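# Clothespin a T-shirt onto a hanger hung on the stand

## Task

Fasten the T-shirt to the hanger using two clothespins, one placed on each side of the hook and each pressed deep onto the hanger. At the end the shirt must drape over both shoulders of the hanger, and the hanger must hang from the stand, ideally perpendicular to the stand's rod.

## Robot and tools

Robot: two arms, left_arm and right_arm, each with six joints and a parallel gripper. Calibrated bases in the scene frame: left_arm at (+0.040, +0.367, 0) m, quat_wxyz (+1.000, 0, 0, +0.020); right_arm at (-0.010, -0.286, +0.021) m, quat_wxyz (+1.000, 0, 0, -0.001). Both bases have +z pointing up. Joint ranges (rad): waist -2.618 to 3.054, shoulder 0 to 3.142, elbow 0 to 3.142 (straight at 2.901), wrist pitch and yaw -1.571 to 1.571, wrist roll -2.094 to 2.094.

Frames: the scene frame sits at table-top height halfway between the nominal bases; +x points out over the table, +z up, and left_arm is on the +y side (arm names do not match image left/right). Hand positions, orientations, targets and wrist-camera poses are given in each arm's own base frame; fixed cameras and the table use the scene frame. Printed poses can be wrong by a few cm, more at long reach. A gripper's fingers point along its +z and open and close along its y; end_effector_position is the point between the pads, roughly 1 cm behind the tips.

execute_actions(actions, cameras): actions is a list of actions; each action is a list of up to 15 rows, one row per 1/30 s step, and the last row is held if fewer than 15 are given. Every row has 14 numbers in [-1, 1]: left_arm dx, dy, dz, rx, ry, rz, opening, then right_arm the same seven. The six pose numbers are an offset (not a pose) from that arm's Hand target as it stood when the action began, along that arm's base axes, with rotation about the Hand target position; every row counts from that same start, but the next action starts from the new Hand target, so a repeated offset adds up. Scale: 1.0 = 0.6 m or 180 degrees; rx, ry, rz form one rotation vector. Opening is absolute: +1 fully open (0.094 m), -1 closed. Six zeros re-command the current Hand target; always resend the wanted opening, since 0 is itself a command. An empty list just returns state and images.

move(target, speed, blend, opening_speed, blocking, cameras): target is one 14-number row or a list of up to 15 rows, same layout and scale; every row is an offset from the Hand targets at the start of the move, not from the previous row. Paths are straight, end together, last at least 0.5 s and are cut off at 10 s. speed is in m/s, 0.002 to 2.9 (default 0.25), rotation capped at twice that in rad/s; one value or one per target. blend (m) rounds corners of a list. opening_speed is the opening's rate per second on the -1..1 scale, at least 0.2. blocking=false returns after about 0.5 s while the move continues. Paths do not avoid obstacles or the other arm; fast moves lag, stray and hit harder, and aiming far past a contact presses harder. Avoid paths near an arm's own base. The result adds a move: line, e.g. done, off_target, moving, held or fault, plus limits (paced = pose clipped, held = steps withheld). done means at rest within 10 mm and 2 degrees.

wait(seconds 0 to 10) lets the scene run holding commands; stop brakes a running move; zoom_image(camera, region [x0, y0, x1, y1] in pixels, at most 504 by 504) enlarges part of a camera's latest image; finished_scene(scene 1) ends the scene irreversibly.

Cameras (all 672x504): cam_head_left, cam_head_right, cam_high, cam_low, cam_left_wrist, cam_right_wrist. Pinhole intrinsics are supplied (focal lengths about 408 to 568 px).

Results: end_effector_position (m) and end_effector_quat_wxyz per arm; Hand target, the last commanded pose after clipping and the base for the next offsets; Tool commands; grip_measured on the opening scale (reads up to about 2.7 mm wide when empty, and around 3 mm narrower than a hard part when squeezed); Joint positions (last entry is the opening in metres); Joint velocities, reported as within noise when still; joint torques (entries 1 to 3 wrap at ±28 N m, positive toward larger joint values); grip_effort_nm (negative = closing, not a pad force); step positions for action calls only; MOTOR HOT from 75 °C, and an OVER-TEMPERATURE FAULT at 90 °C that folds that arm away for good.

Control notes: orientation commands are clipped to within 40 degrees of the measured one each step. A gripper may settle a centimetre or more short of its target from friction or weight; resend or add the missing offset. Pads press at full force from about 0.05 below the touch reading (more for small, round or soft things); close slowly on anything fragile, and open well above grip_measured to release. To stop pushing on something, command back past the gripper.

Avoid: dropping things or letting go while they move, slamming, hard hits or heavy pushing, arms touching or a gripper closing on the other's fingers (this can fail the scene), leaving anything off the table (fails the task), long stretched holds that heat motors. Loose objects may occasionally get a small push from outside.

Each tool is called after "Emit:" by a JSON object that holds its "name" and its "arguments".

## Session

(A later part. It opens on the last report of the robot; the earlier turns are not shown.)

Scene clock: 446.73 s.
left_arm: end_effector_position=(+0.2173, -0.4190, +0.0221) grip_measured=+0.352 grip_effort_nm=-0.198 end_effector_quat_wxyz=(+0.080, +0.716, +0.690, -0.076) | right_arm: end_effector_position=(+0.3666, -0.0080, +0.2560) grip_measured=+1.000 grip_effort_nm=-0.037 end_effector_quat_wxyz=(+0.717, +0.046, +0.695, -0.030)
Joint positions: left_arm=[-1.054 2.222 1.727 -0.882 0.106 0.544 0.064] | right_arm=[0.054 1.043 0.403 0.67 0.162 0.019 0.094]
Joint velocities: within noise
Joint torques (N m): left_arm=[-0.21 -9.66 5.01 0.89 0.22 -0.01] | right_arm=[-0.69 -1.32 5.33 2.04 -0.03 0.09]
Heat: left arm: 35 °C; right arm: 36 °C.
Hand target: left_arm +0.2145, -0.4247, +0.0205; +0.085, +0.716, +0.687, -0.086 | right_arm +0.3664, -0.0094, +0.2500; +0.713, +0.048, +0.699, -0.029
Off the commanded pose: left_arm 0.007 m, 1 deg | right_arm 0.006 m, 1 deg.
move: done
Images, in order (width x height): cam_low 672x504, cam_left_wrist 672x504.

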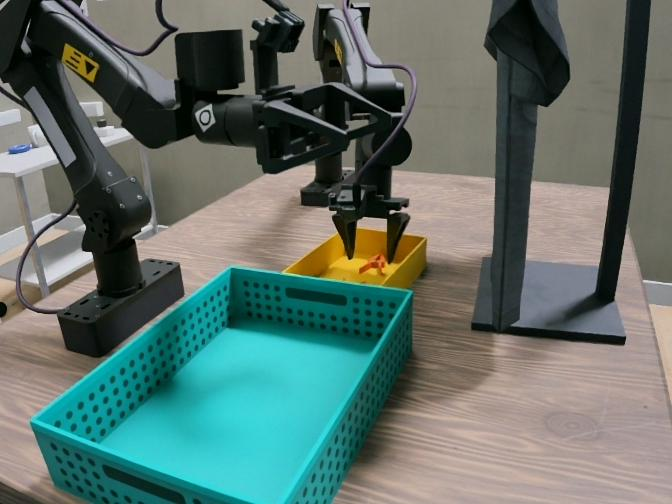

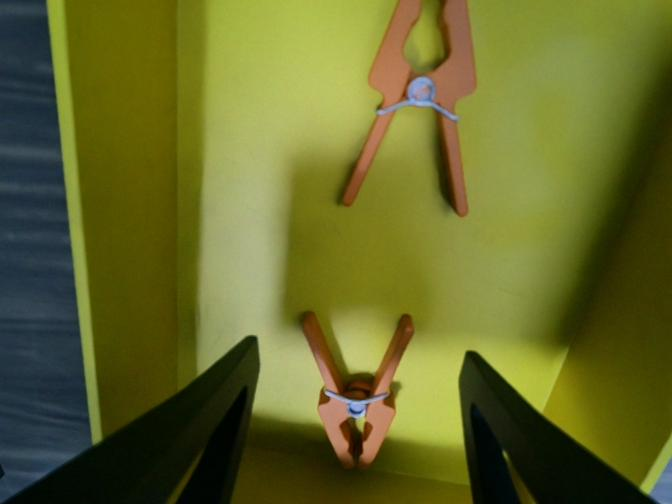

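Emit:
{"name": "move", "arguments": {"target": [0.001,0.0075,-0.0133,0,0,0,0.35, 0,0,0,0,0,0,1], "speed": 0.05, "cameras": ["cam_left_wrist","cam_low"]}}

Emit:
{"name": "zoom_image", "arguments": {"camera": "cam_low", "region": [310, 200, 450, 300]}}

Scene clock: 466.23 s.
left_arm: end_effector_position=(+0.2153, -0.4156, +0.0121) grip_measured=+0.352 grip_effort_nm=-0.198 end_effector_quat_wxyz=(+0.078, +0.716, +0.690, -0.075) | right_arm: end_effector_position=(+0.3666, -0.0080, +0.2560) grip_measured=+1.000 grip_effort_nm=-0.032 end_effector_quat_wxyz=(+0.717, +0.046, +0.695, -0.030)
Joint positions: left_arm=[-1.054 2.222 1.687 -0.847 0.107 0.544 0.064] | right_arm=[0.054 1.043 0.403 0.67 0.162 0.019 0.094]
Joint velocities: within noise
Joint torques (N m): left_arm=[0.13 -9.81 4.94 0.89 0.23 0.06] | right_arm=[-0.47 -1.39 5.34 2.03 -0.06 0.06]
Heat: left arm: 35 °C; right arm: 36 °C.
Hand target: left_arm +0.2152, -0.4203, +0.0126; +0.085, +0.716, +0.687, -0.086 | right_arm +0.3664, -0.0094, +0.2500; +0.713, +0.048, +0.699, -0.029
Off the commanded pose: left_arm 0.005 m, 2 deg | right_arm 0.006 m, 1 deg.
move: done
Images, in order (width x height): cam_low 672x504, cam_left_wrist 672x504.

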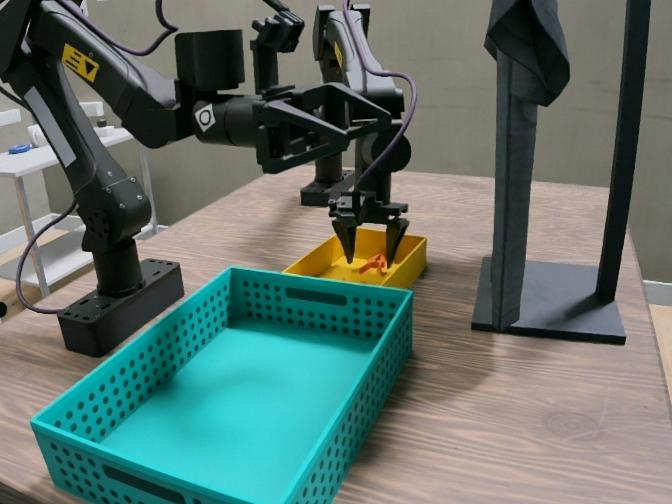

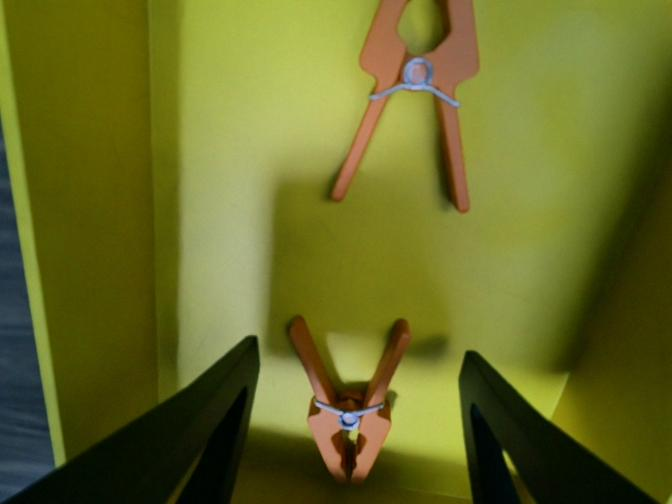

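Scaled by 3.600 from the camera's 672x504 image, which has a finer 960x720 frame.

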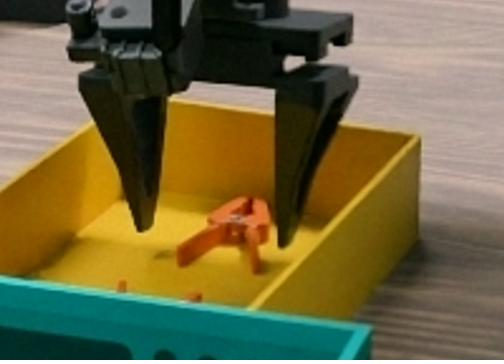

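Emit:
{"name": "move", "arguments": {"target": [0.0055,0.0,-0.0133,0,0,0,0.35, 0,0,0,0,0,0,1], "speed": 0.05, "cameras": ["cam_left_wrist","cam_low"]}}

Emit:
{"name": "zoom_image", "arguments": {"camera": "cam_low", "region": [310, 200, 450, 300]}}

Scene clock: 474.37 s.
left_arm: end_effector_position=(+0.2167, -0.4186, +0.0113) grip_measured=+0.352 grip_effort_nm=-0.203 end_effector_quat_wxyz=(+0.085, +0.717, +0.687, -0.078) | right_arm: end_effector_position=(+0.3666, -0.0080, +0.2560) grip_measured=+1.000 grip_effort_nm=-0.037 end_effector_quat_wxyz=(+0.717, +0.046, +0.695, -0.030)
Joint positions: left_arm=[-1.054 2.222 1.681 -0.825 0.108 0.548 0.064] | right_arm=[0.054 1.043 0.403 0.67 0.162 0.019 0.094]
Joint velocities: within noise
Joint torques (N m): left_arm=[0.8 -8.83 5.08 0.9 0.25 0.08] | right_arm=[-0.55 -1.43 5.45 2.04 -0.04 0.06]
Heat: left arm: 35 °C; right arm: 36 °C.
Hand target: left_arm +0.2185, -0.4204, +0.0046; +0.085, +0.716, +0.687, -0.086 | right_arm +0.3664, -0.0094, +0.2500; +0.713, +0.048, +0.699, -0.029
Off the commanded pose: left_arm 0.007 m, 1 deg | right_arm 0.006 m, 1 deg.
move: done
Images, in order (width x height): cam_low 672x504, cam_left_wrist 672x504.

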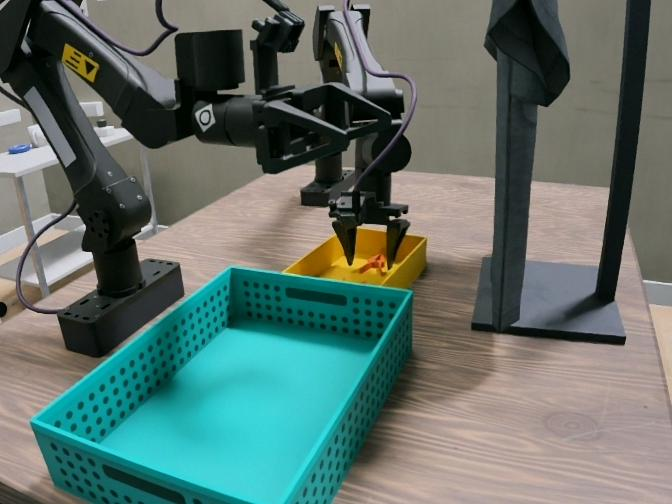

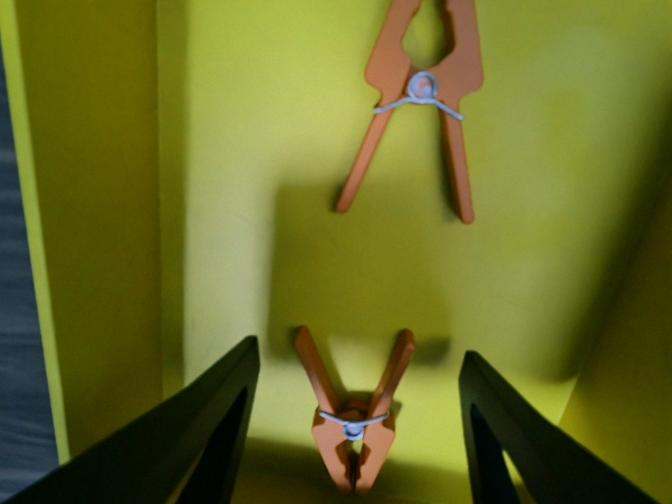

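Scaled by 3.600 from the camera's 672x504 image, which has a finer 960x720 frame.

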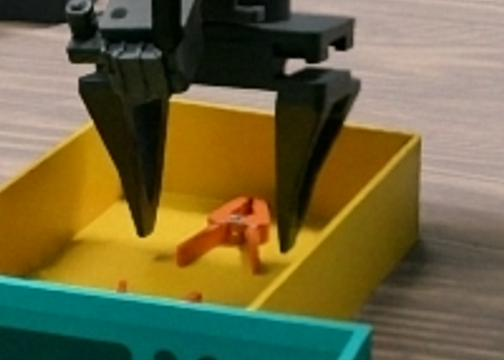

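Emit:
{"name": "move", "arguments": {"target": [0.002,0.003,-0.0133,0,0,0,0.35, 0,0,0,0,0,0,1], "speed": 0.05, "cameras": ["cam_left_wrist","cam_low"]}}

Emit:
{"name": "zoom_image", "arguments": {"camera": "cam_low", "region": [310, 200, 450, 300]}}

Scene clock: 489.27 s.
left_arm: end_effector_position=(+0.2178, -0.4165, +0.0024) grip_measured=+0.352 grip_effort_nm=-0.203 end_effector_quat_wxyz=(+0.084, +0.717, +0.687, -0.077) | right_arm: end_effector_position=(+0.3666, -0.0080, +0.2560) grip_measured=+1.000 grip_effort_nm=-0.042 end_effector_quat_wxyz=(+0.717, +0.046, +0.695, -0.030)
Joint positions: left_arm=[-1.05 2.231 1.659 -0.797 0.109 0.552 0.064] | right_arm=[0.054 1.043 0.403 0.67 0.162 0.019 0.094]
Joint velocities: within noise
Joint torques (N m): left_arm=[0.8 -9.02 5.22 0.95 0.19 0.09] | right_arm=[-0.5 -1.42 5.41 2.02 -0.03 0.09]
Heat: left arm: 35 °C; right arm: 36 °C.
Hand target: left_arm +0.2196, -0.4186, -0.0034; +0.085, +0.716, +0.687, -0.086 | right_arm +0.3664, -0.0094, +0.2500; +0.713, +0.048, +0.699, -0.029
Off the commanded pose: left_arm 0.006 m, 1 deg | right_arm 0.006 m, 1 deg.
move: done
Images, in order (width x height): cam_low 672x504, cam_left_wrist 672x504.

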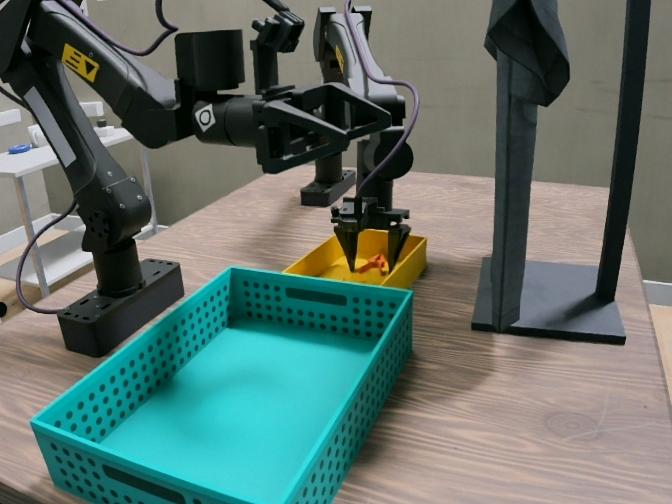

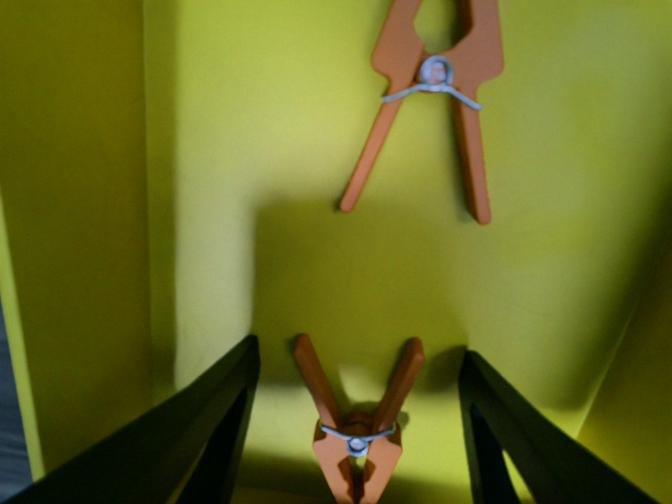

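Scaled by 3.600 from the camera's 672x504 image, which has a finer 960x720 frame.

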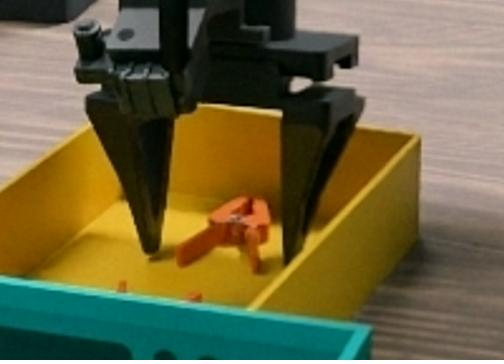

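Emit:
{"name": "move", "arguments": {"target": [0.0,0.011,0.0,0,0,0,0.35, 0,0,0,0,0,0,1], "speed": 0.05, "cameras": ["cam_left_wrist","cam_low"]}}

Emit:
{"name": "zoom_image", "arguments": {"camera": "cam_low", "region": [310, 200, 450, 300]}}

Scene clock: 497.20 s.
left_arm: end_effector_position=(+0.2179, -0.4149, -0.0007) grip_measured=+0.352 grip_effort_nm=-0.193 end_effector_quat_wxyz=(+0.083, +0.717, +0.687, -0.084) | right_arm: end_effector_position=(+0.3666, -0.0080, +0.2560) grip_measured=+1.000 grip_effort_nm=-0.032 end_effector_quat_wxyz=(+0.717, +0.046, +0.695, -0.030)
Joint positions: left_arm=[-1.042 2.23 1.643 -0.782 0.124 0.558 0.064] | right_arm=[0.054 1.043 0.403 0.67 0.162 0.019 0.094]
Joint velocities: within noise
Joint torques (N m): left_arm=[0.65 -10.33 3.62 0.91 0.09 0.07] | right_arm=[-0.38 -1.55 5.38 2.03 -0.01 0.07]
Heat: left arm: 36 °C; right arm: 37 °C.
Hand target: left_arm +0.2197, -0.4119, -0.0034; +0.085, +0.716, +0.687, -0.086 | right_arm +0.3664, -0.0094, +0.2500; +0.713, +0.048, +0.699, -0.029
Off the commanded pose: left_arm 0.004 m, 0 deg | right_arm 0.006 m, 1 deg.
move: done
Images, in order (width x height): cam_low 672x504, cam_left_wrist 672x504.

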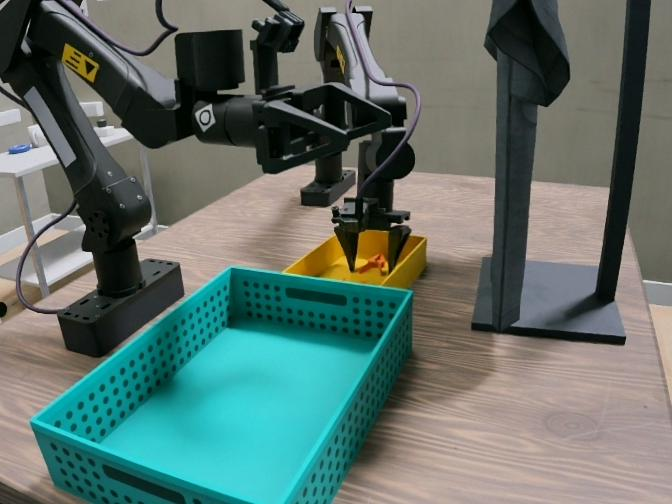

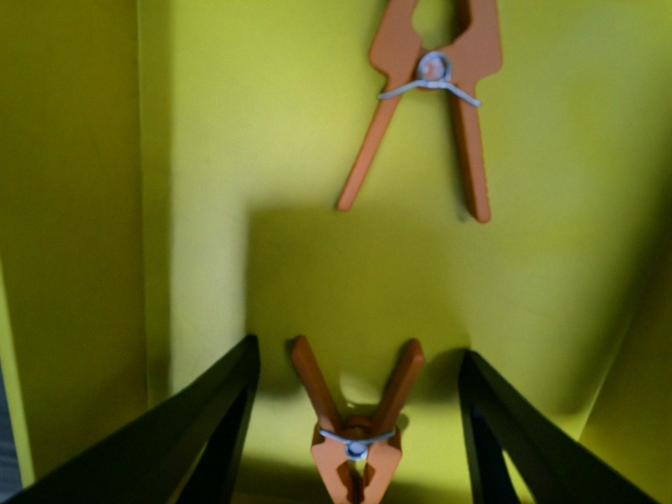

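Scaled by 3.600 from the camera's 672x504 image, which has a finer 960x720 frame.

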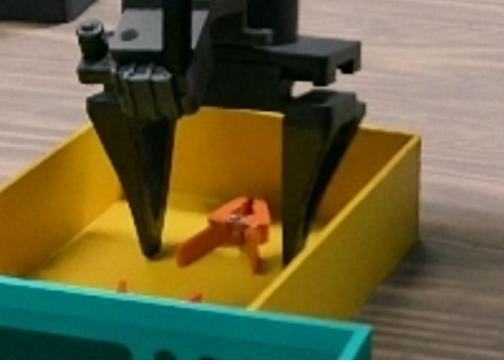

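Emit:
{"name": "move", "arguments": {"target": [0.0,0.0083,0.0117,0,0,0,0.35, 0,0,0,0,0,0,1], "speed": 0.05, "cameras": ["cam_left_wrist","cam_low"]}}

Emit:
{"name": "zoom_image", "arguments": {"camera": "cam_low", "region": [310, 200, 450, 300]}}

Scene clock: 503.13 s.
left_arm: end_effector_position=(+0.2184, -0.4143, -0.0004) grip_measured=+0.352 grip_effort_nm=-0.193 end_effector_quat_wxyz=(+0.087, +0.717, +0.686, -0.086) | right_arm: end_effector_position=(+0.3666, -0.0080, +0.2560) grip_measured=+1.000 grip_effort_nm=-0.042 end_effector_quat_wxyz=(+0.717, +0.046, +0.695, -0.030)
Joint positions: left_arm=[-1.039 2.221 1.627 -0.766 0.127 0.562 0.064] | right_arm=[0.054 1.043 0.403 0.67 0.162 0.019 0.094]
Joint velocities: within noise
Joint torques (N m): left_arm=[1.16 -11.37 3.82 0.62 0.06 0.06] | right_arm=[-0.46 -1.42 5.41 2.03 -0.03 0.08]
Heat: left arm: 37 °C; right arm: 37 °C.
Hand target: left_arm +0.2197, -0.4069, +0.0035; +0.085, +0.716, +0.687, -0.086 | right_arm +0.3664, -0.0094, +0.2500; +0.713, +0.048, +0.699, -0.029
Off the commanded pose: left_arm 0.009 m, 0 deg | right_arm 0.006 m, 1 deg.
move: done
Images, in order (width x height): cam_low 672x504, cam_left_wrist 672x504.

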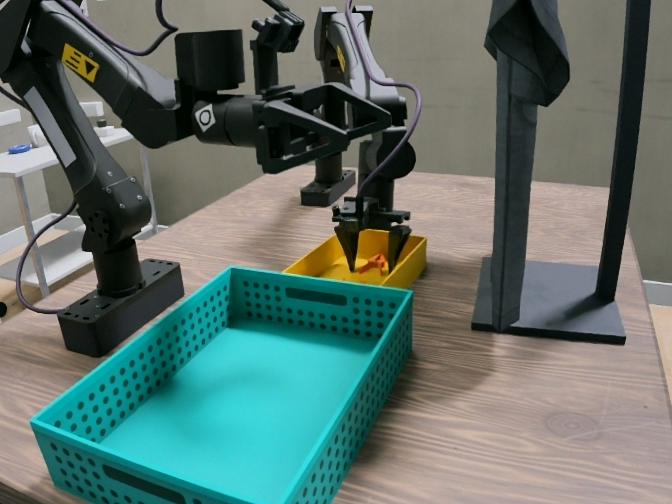

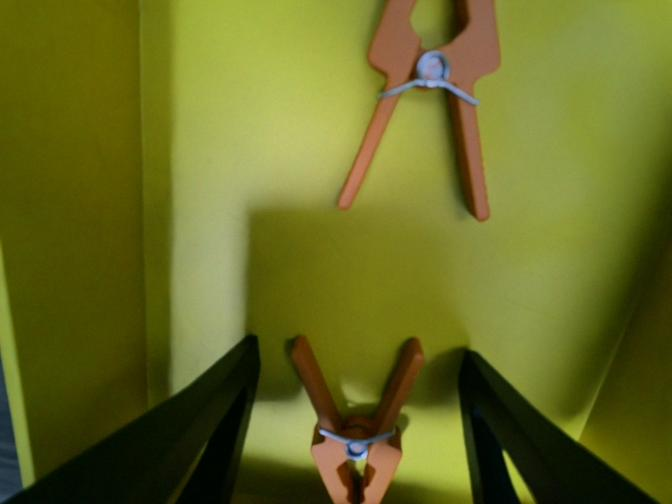

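Scaled by 3.600 from the camera's 672x504 image, which has a finer 960x720 frame.

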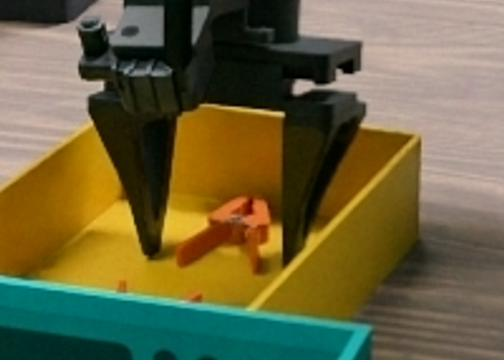

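Emit:
{"name": "move", "arguments": {"target": [0.0,0.0,0.0,0,0,0,0.35, 0,0,0,0,0,0,1], "speed": 0.05, "cameras": ["cam_left_wrist"]}}

Scene clock: 507.97 s.
left_arm: end_effector_position=(+0.2184, -0.4143, -0.0003) grip_measured=+0.352 grip_effort_nm=-0.203 end_effector_quat_wxyz=(+0.087, +0.717, +0.686, -0.086) | right_arm: end_effector_position=(+0.3666, -0.0080, +0.2560) grip_measured=+1.000 grip_effort_nm=-0.037 end_effector_quat_wxyz=(+0.717, +0.046, +0.695, -0.030)
Joint positions: left_arm=[-1.039 2.221 1.626 -0.766 0.127 0.563 0.064] | right_arm=[0.054 1.043 0.403 0.67 0.162 0.019 0.094]
Joint velocities: within noise
Joint torques (N m): left_arm=[0.81 -11.34 4.03 0.69 0.05 0.11] | right_arm=[-0.43 -1.4 5.52 2.02 -0.05 0.06]
Heat: left arm: 38 °C; right arm: 37 °C.
Hand target: left_arm +0.2197, -0.4069, +0.0036; +0.085, +0.716, +0.687, -0.086 | right_arm +0.3664, -0.0094, +0.2500; +0.713, +0.048, +0.699, -0.029
Off the commanded pose: left_arm 0.008 m, 0 deg | right_arm 0.006 m, 1 deg.
move: done
Images, in order (width x height): cam_left_wrist 672x504.

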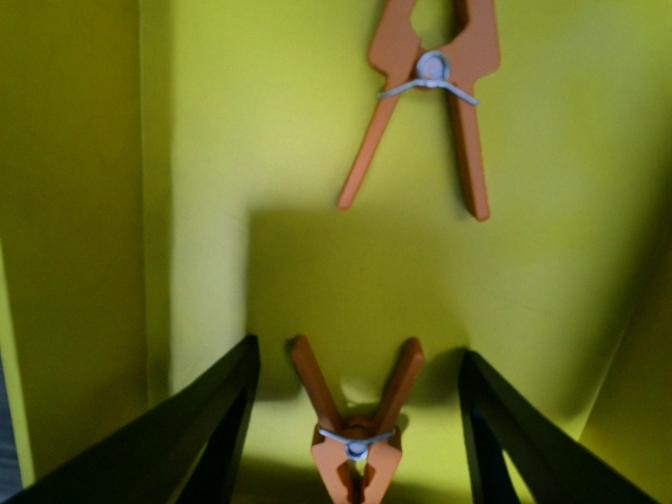

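Emit:
{"name": "move", "arguments": {"target": [0.0,0.01,0.008,0,0,0,0.35, 0,0,0,0,0,0,1], "speed": 0.05, "cameras": ["cam_left_wrist"]}}

Scene clock: 512.40 s.
left_arm: end_effector_position=(+0.2186, -0.4097, +0.0000) grip_measured=+0.352 grip_effort_nm=-0.198 end_effector_quat_wxyz=(+0.087, +0.719, +0.685, -0.087) | right_arm: end_effector_position=(+0.3666, -0.0080, +0.2560) grip_measured=+1.000 grip_effort_nm=-0.042 end_effector_quat_wxyz=(+0.717, +0.046, +0.695, -0.030)
Joint positions: left_arm=[-1.033 2.206 1.602 -0.757 0.13 0.573 0.064] | right_arm=[0.054 1.043 0.403 0.67 0.162 0.019 0.094]
Joint velocities: within noise
Joint torques (N m): left_arm=[1.22 -11.84 3.99 0.54 0.09 0.12] | right_arm=[-0.44 -1.5 5.39 2 -0.06 0.11]
Heat: left arm: 39 °C; right arm: 37 °C.
Hand target: left_arm +0.2197, -0.4009, +0.0084; +0.085, +0.716, +0.687, -0.086 | right_arm +0.3664, -0.0094, +0.2500; +0.713, +0.048, +0.699, -0.029
Off the commanded pose: left_arm 0.012 m, 1 deg | right_arm 0.006 m, 1 deg.
move: off_target (left_arm)
Images, in order (width x height): cam_left_wrist 672x504.

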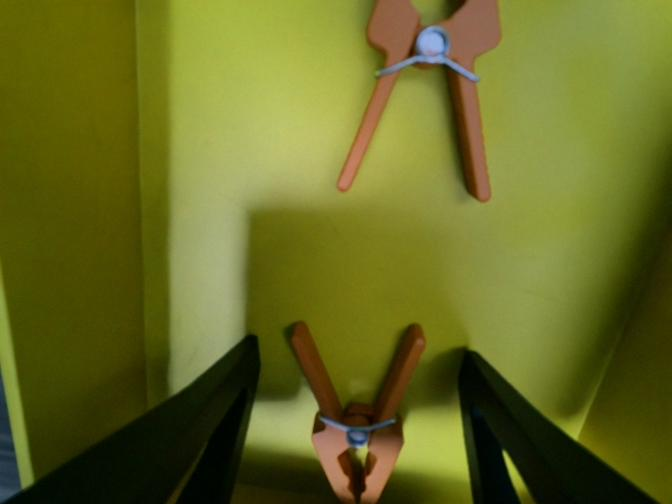

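Emit:
{"name": "move", "arguments": {"target": [0.0,0.0,0.0,0,0,0,-0.5, 0,0,0,0,0,0,1], "speed": 0.05, "opening_speed": 0.5, "cameras": ["cam_left_wrist","cam_low"]}}

Emit:
{"name": "zoom_image", "arguments": {"camera": "cam_left_wrist", "region": [200, 250, 520, 504]}}

Scene clock: 524.17 s.
left_arm: end_effector_position=(+0.2190, -0.4095, +0.0001) grip_measured=-0.492 grip_effort_nm=-0.486 end_effector_quat_wxyz=(+0.088, +0.718, +0.685, -0.087) | right_arm: end_effector_position=(+0.3666, -0.0080, +0.2560) grip_measured=+1.000 grip_effort_nm=-0.037 end_effector_quat_wxyz=(+0.717, +0.046, +0.695, -0.030)
Joint positions: left_arm=[-1.032 2.206 1.602 -0.757 0.13 0.573 0.024] | right_arm=[0.054 1.043 0.403 0.67 0.162 0.019 0.094]
Joint velocities: within noise
Joint torques (N m): left_arm=[1.09 -11.9 4.22 0.49 0.02 0.02] | right_arm=[-0.49 -1.33 5.42 2.02 -0.06 0.05]
Heat: left arm: 38 °C; right arm: 37 °C.
Hand target: left_arm +0.2197, -0.4009, +0.0084; +0.085, +0.716, +0.687, -0.086 | right_arm +0.3664, -0.0094, +0.2500; +0.713, +0.048, +0.699, -0.029
Off the commanded pose: left_arm 0.012 m, 1 deg | right_arm 0.006 m, 1 deg.
move: off_target (left_arm)
Images, in order (width x height): cam_low 672x504, cam_left_wrist 672x504.

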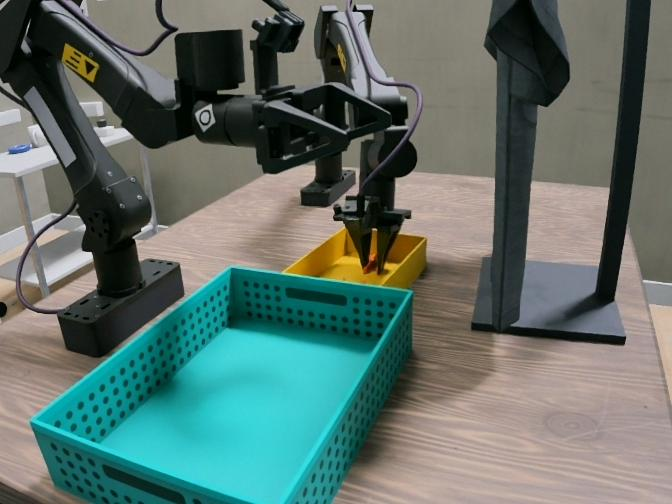

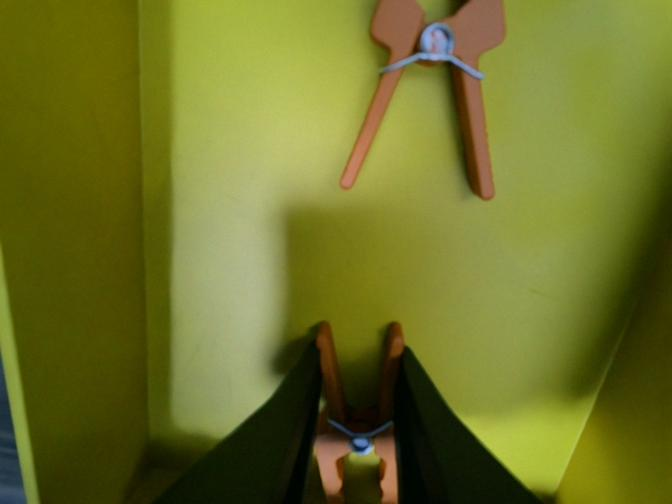

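Scaled by 1.575 from the camera's 672x504 image, which has a finer 960x720 frame.

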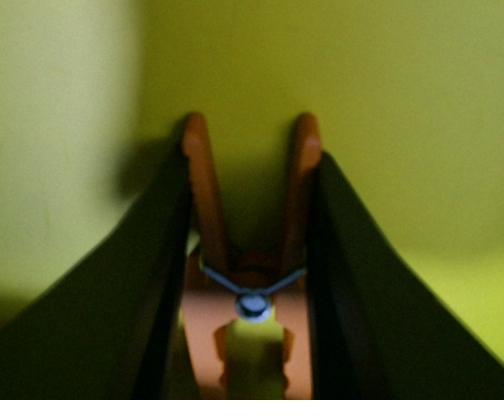

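Emit:
{"name": "move", "arguments": {"target": [0.0,0.0,0.0,0,0,0,-0.8, 0,0,0,0,0,0,1], "speed": 0.05, "opening_speed": 0.4, "cameras": ["cam_left_wrist"]}}

Emit:
{"name": "zoom_image", "arguments": {"camera": "cam_left_wrist", "region": [200, 250, 520, 504]}}

Scene clock: 528.60 s.
left_arm: end_effector_position=(+0.2190, -0.4095, +0.0001) grip_measured=-0.673 grip_effort_nm=-1.053 end_effector_quat_wxyz=(+0.088, +0.718, +0.685, -0.087) | right_arm: end_effector_position=(+0.3666, -0.0080, +0.2560) grip_measured=+1.000 grip_effort_nm=-0.037 end_effector_quat_wxyz=(+0.717, +0.046, +0.695, -0.030)
Joint positions: left_arm=[-1.032 2.206 1.602 -0.757 0.13 0.573 0.015] | right_arm=[0.054 1.043 0.403 0.67 0.162 0.019 0.094]
Joint velocities: within noise
Joint torques (N m): left_arm=[0.83 -12.05 4.25 0.53 0.09 0.03] | right_arm=[-0.49 -1.39 5.35 2.02 -0.03 0.06]
Heat: left arm: 38 °C; right arm: 37 °C.
Hand target: left_arm +0.2197, -0.4009, +0.0084; +0.085, +0.716, +0.687, -0.086 | right_arm +0.3664, -0.0094, +0.2500; +0.713, +0.048, +0.699, -0.029
Off the commanded pose: left_arm 0.012 m, 1 deg | right_arm 0.006 m, 1 deg.
move: off_target (left_arm)
Images, in order (width x height): cam_left_wrist 672x504.

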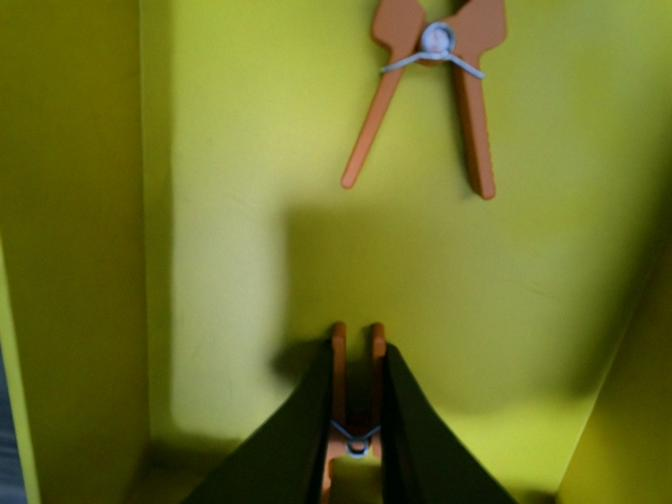

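Scaled by 1.575 from the camera's 672x504 image, which has a finer 960x720 frame.

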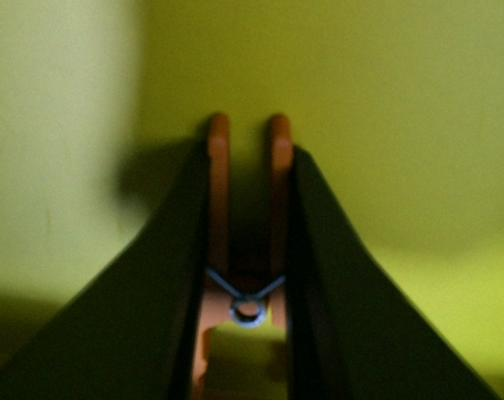

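Emit:
{"name": "move", "arguments": {"target": [0.0,-0.01,0.2,0,0,0,-0.8, 0,0,0,0,0,0,1], "speed": 0.12}}

Emit:
{"name": "zoom_image", "arguments": {"camera": "cam_left_wrist", "region": [200, 250, 520, 504]}}

Emit:
{"name": "zoom_image", "arguments": {"camera": "cam_low", "region": [270, 100, 450, 300]}}

Scene clock: 536.03 s.
left_arm: end_effector_position=(+0.2164, -0.4052, +0.1074) grip_measured=-0.678 grip_effort_nm=-1.101 end_effector_quat_wxyz=(+0.064, +0.719, +0.687, -0.081) | right_arm: end_effector_position=(+0.3666, -0.0080, +0.2560) grip_measured=+1.000 grip_effort_nm=-0.042 end_effector_quat_wxyz=(+0.717, +0.046, +0.695, -0.030)
Joint positions: left_arm=[-1.032 2.163 1.976 -1.222 0.13 0.573 0.015] | right_arm=[0.054 1.043 0.403 0.67 0.162 0.019 0.094]
Joint velocities: within noise
Joint torques (N m): left_arm=[0.27 -11.9 7.72 0.48 0.07 -0.05] | right_arm=[-0.44 -1.44 5.39 2.01 -0.04 0.07]
Heat: left arm: 38 °C; right arm: 37 °C.
Hand target: left_arm +0.2198, -0.4069, +0.1284; +0.085, +0.716, +0.687, -0.086 | right_arm +0.3664, -0.0094, +0.2500; +0.713, +0.048, +0.699, -0.029
Off the commanded pose: left_arm 0.021 m, 2 deg | right_arm 0.006 m, 1 deg.
move: off_target (left_arm)

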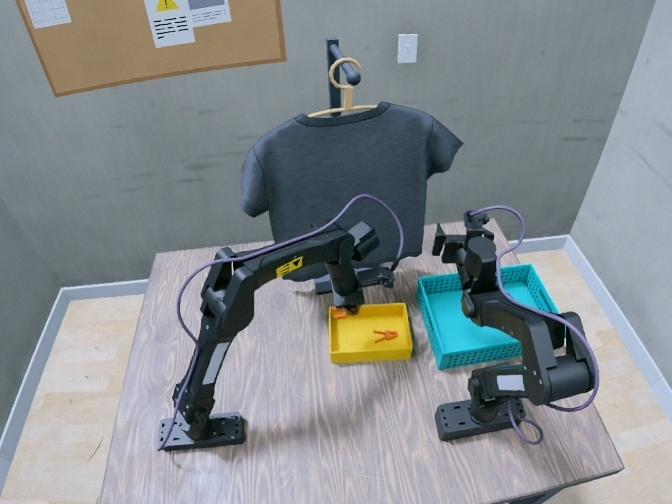

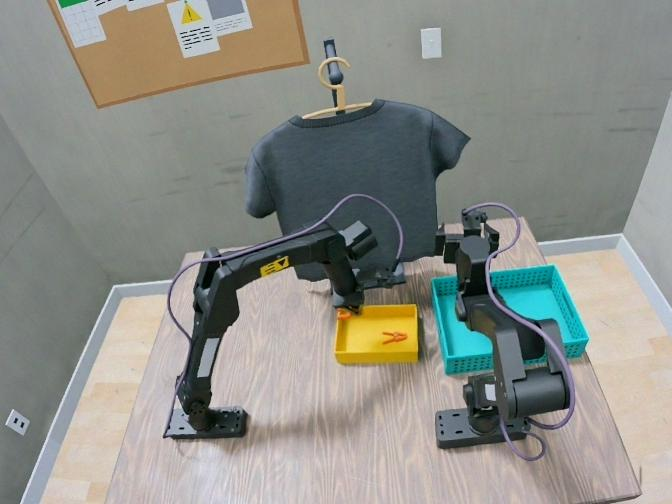

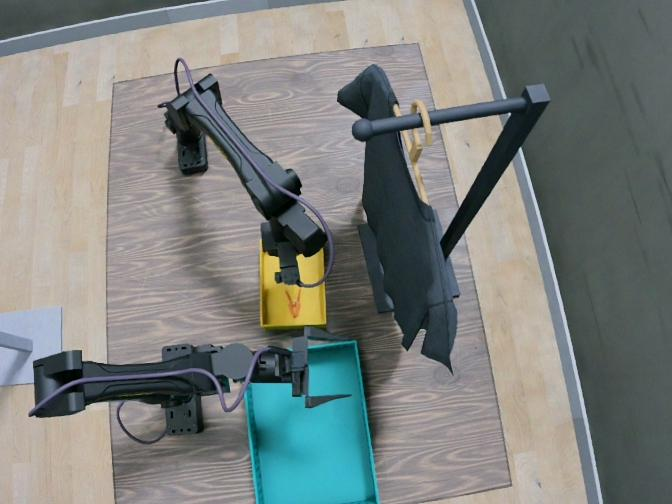

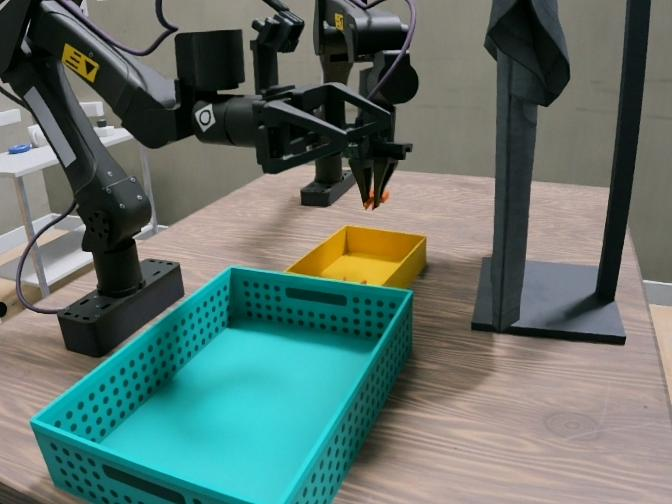

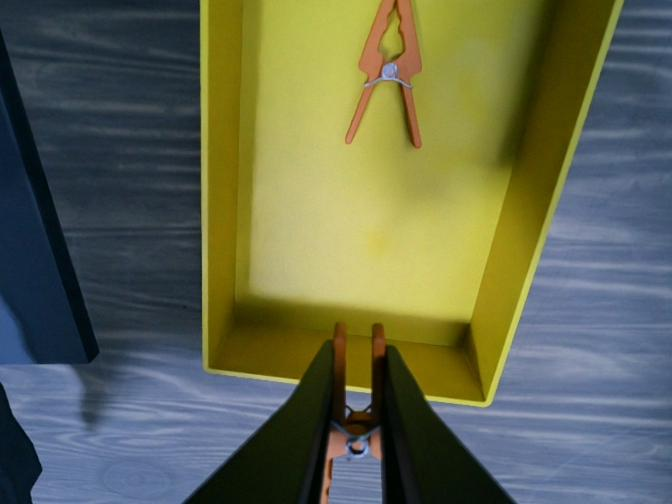

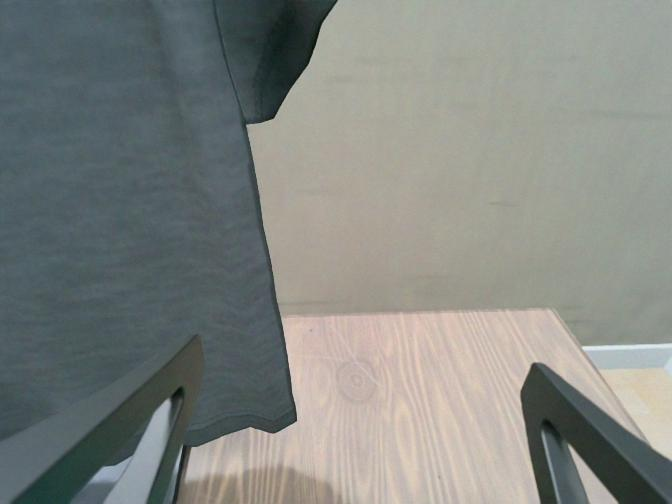

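Scaled by 1.575 from the camera's 672x504 image, which has a finer 960x720 frame.

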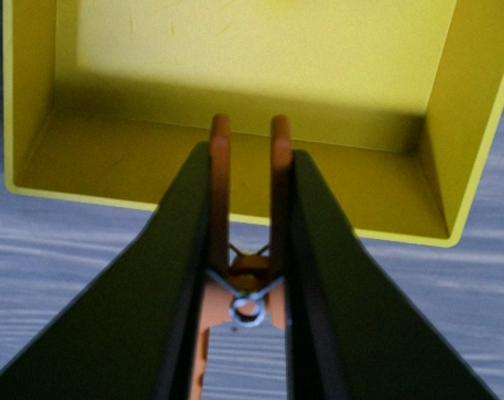

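Scaled by 2.520 from the camera's 672x504 image, which has a finer 960x720 frame.

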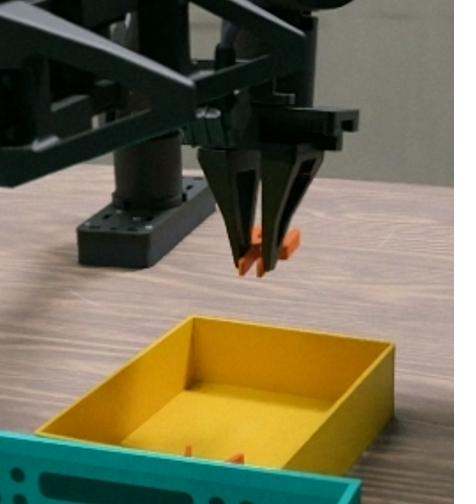

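Emit:
{"name": "move", "arguments": {"target": [[0.0988,0.2142,0.4527,-0.5559,-0.099,0.0999,-0.8, 0,0,0,0,0,0,1],[0.2513,0.2748,0.70,-0.5559,-0.099,0.0999,-0.8, -0.1107,0.3757,0.315,0,-0.12,0.10,1]], "speed": 0.25}}

Scene clock: 626.90 s.
left_arm: end_effector_position=(+0.3704, -0.2439, +0.5404) grip_measured=-0.679 grip_effort_nm=-1.101 end_effector_quat_wxyz=(+0.699, +0.297, +0.452, -0.468) | right_arm: end_effector_position=(+0.3006, +0.2150, +0.4271) grip_measured=+1.000 grip_effort_nm=-0.046 end_effector_quat_wxyz=(+0.821, -0.064, +0.560, +0.087)
Joint positions: left_arm=[-0.302 1.554 1.485 0.685 0.768 -0.465 0.015] | right_arm=[0.908 1.153 0.796 0.826 0.633 -0.299 0.094]
Joint velocities: within noise
Joint torques (N m): left_arm=[0.58 -5.35 8.54 1.32 -0.18 -0.04] | right_arm=[0.27 -2.22 8.43 1.61 -0.12 -0.08]
Heat: left arm: 44 °C; right arm: 38 °C.
Hand target: left_arm +0.3705, -0.2421, +0.5484; +0.702, +0.298, +0.448, -0.467 | right_arm +0.3000, +0.2160, +0.4389; +0.827, -0.057, +0.552, +0.091
Off the commanded pose: left_arm 0.008 m, 1 deg | right_arm 0.012 m, 1 deg.
move: off_target (right_arm)

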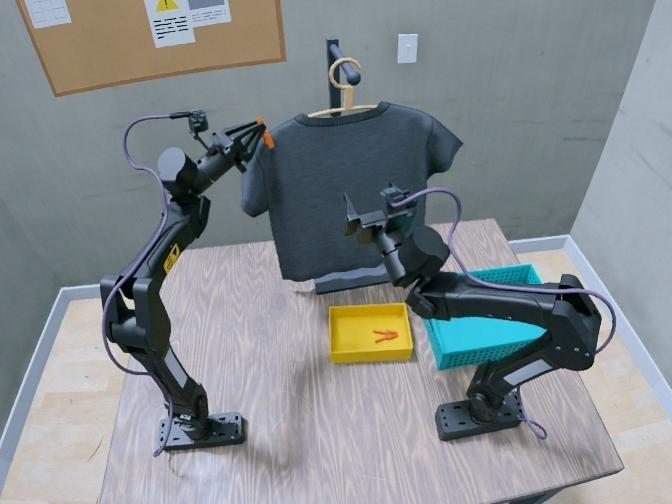

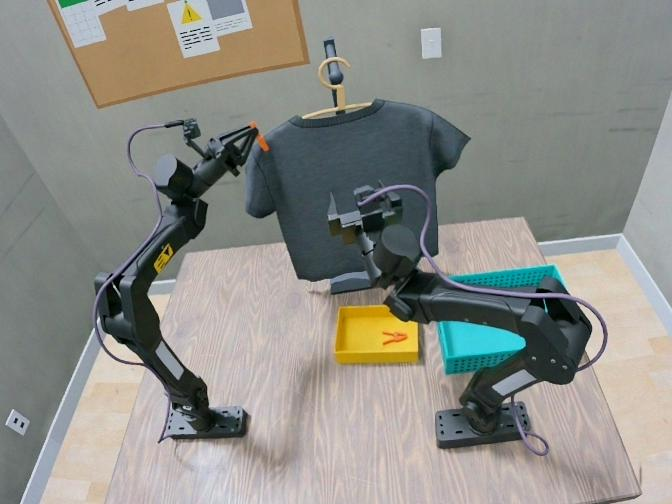

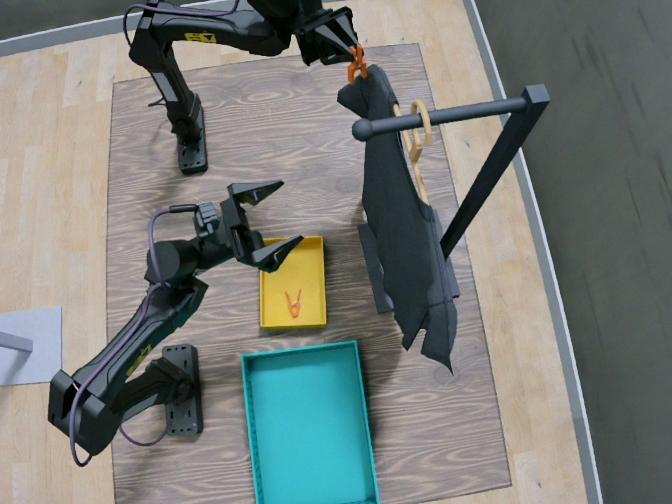

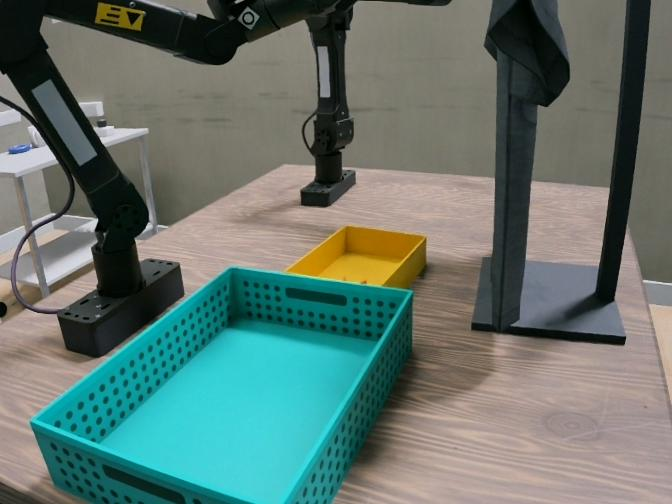

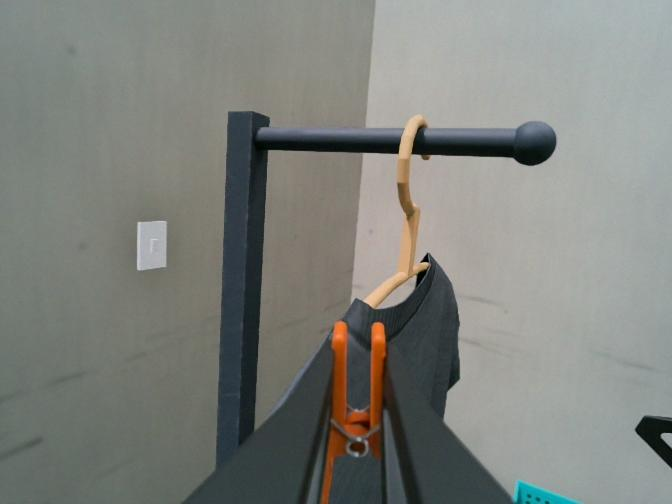

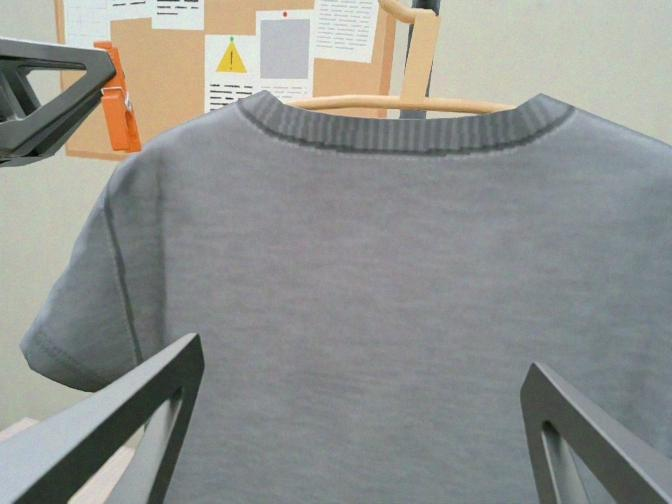

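Emit:
{"name": "zoom_image", "arguments": {"camera": "cam_high", "region": [300, 0, 480, 135]}}

Emit:
{"name": "zoom_image", "arguments": {"camera": "cam_left_wrist", "region": [220, 90, 570, 504]}}

Emit:
{"name": "zoom_image", "arguments": {"camera": "cam_right_wrist", "region": [0, 0, 300, 225]}}

Emit:
{"name": "zoom_image", "arguments": {"camera": "cam_head_left", "region": [170, 90, 350, 225]}}

Scaled by 2.800 from the camera's 672x504 image, which has a finer 960x720 frame.

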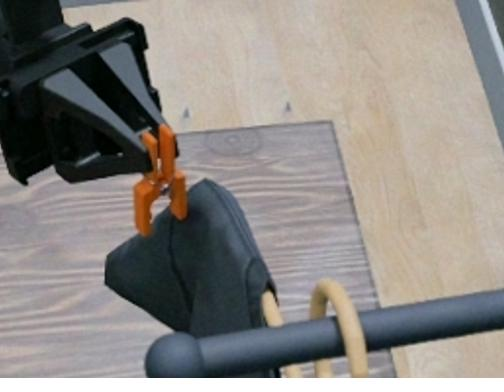

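Scaled by 1.217 from the camera's 672x504 image, which has a finer 960x720 frame.

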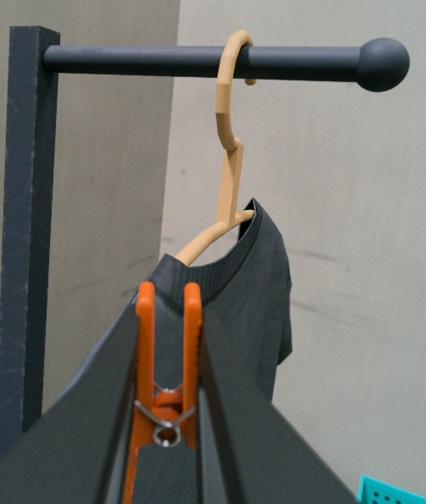

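Scaled by 1.680 from the camera's 672x504 image, which has a finer 960x720 frame.

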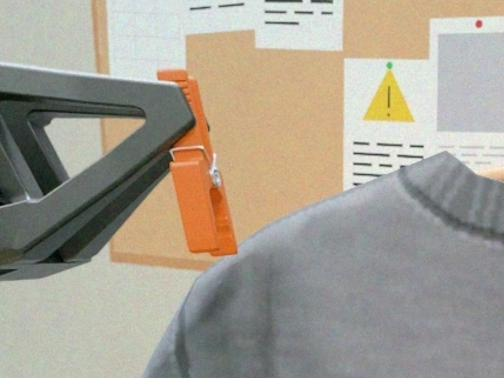

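Scaled by 2.800 from the camera's 672x504 image, which has a finer 960x720 frame.

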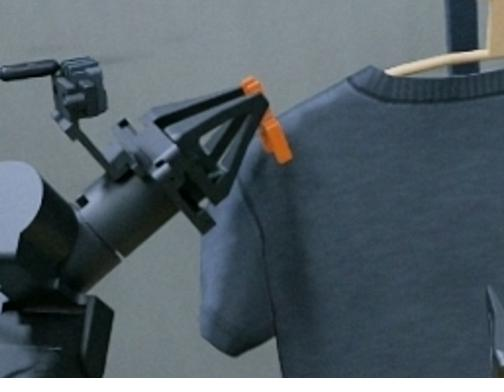

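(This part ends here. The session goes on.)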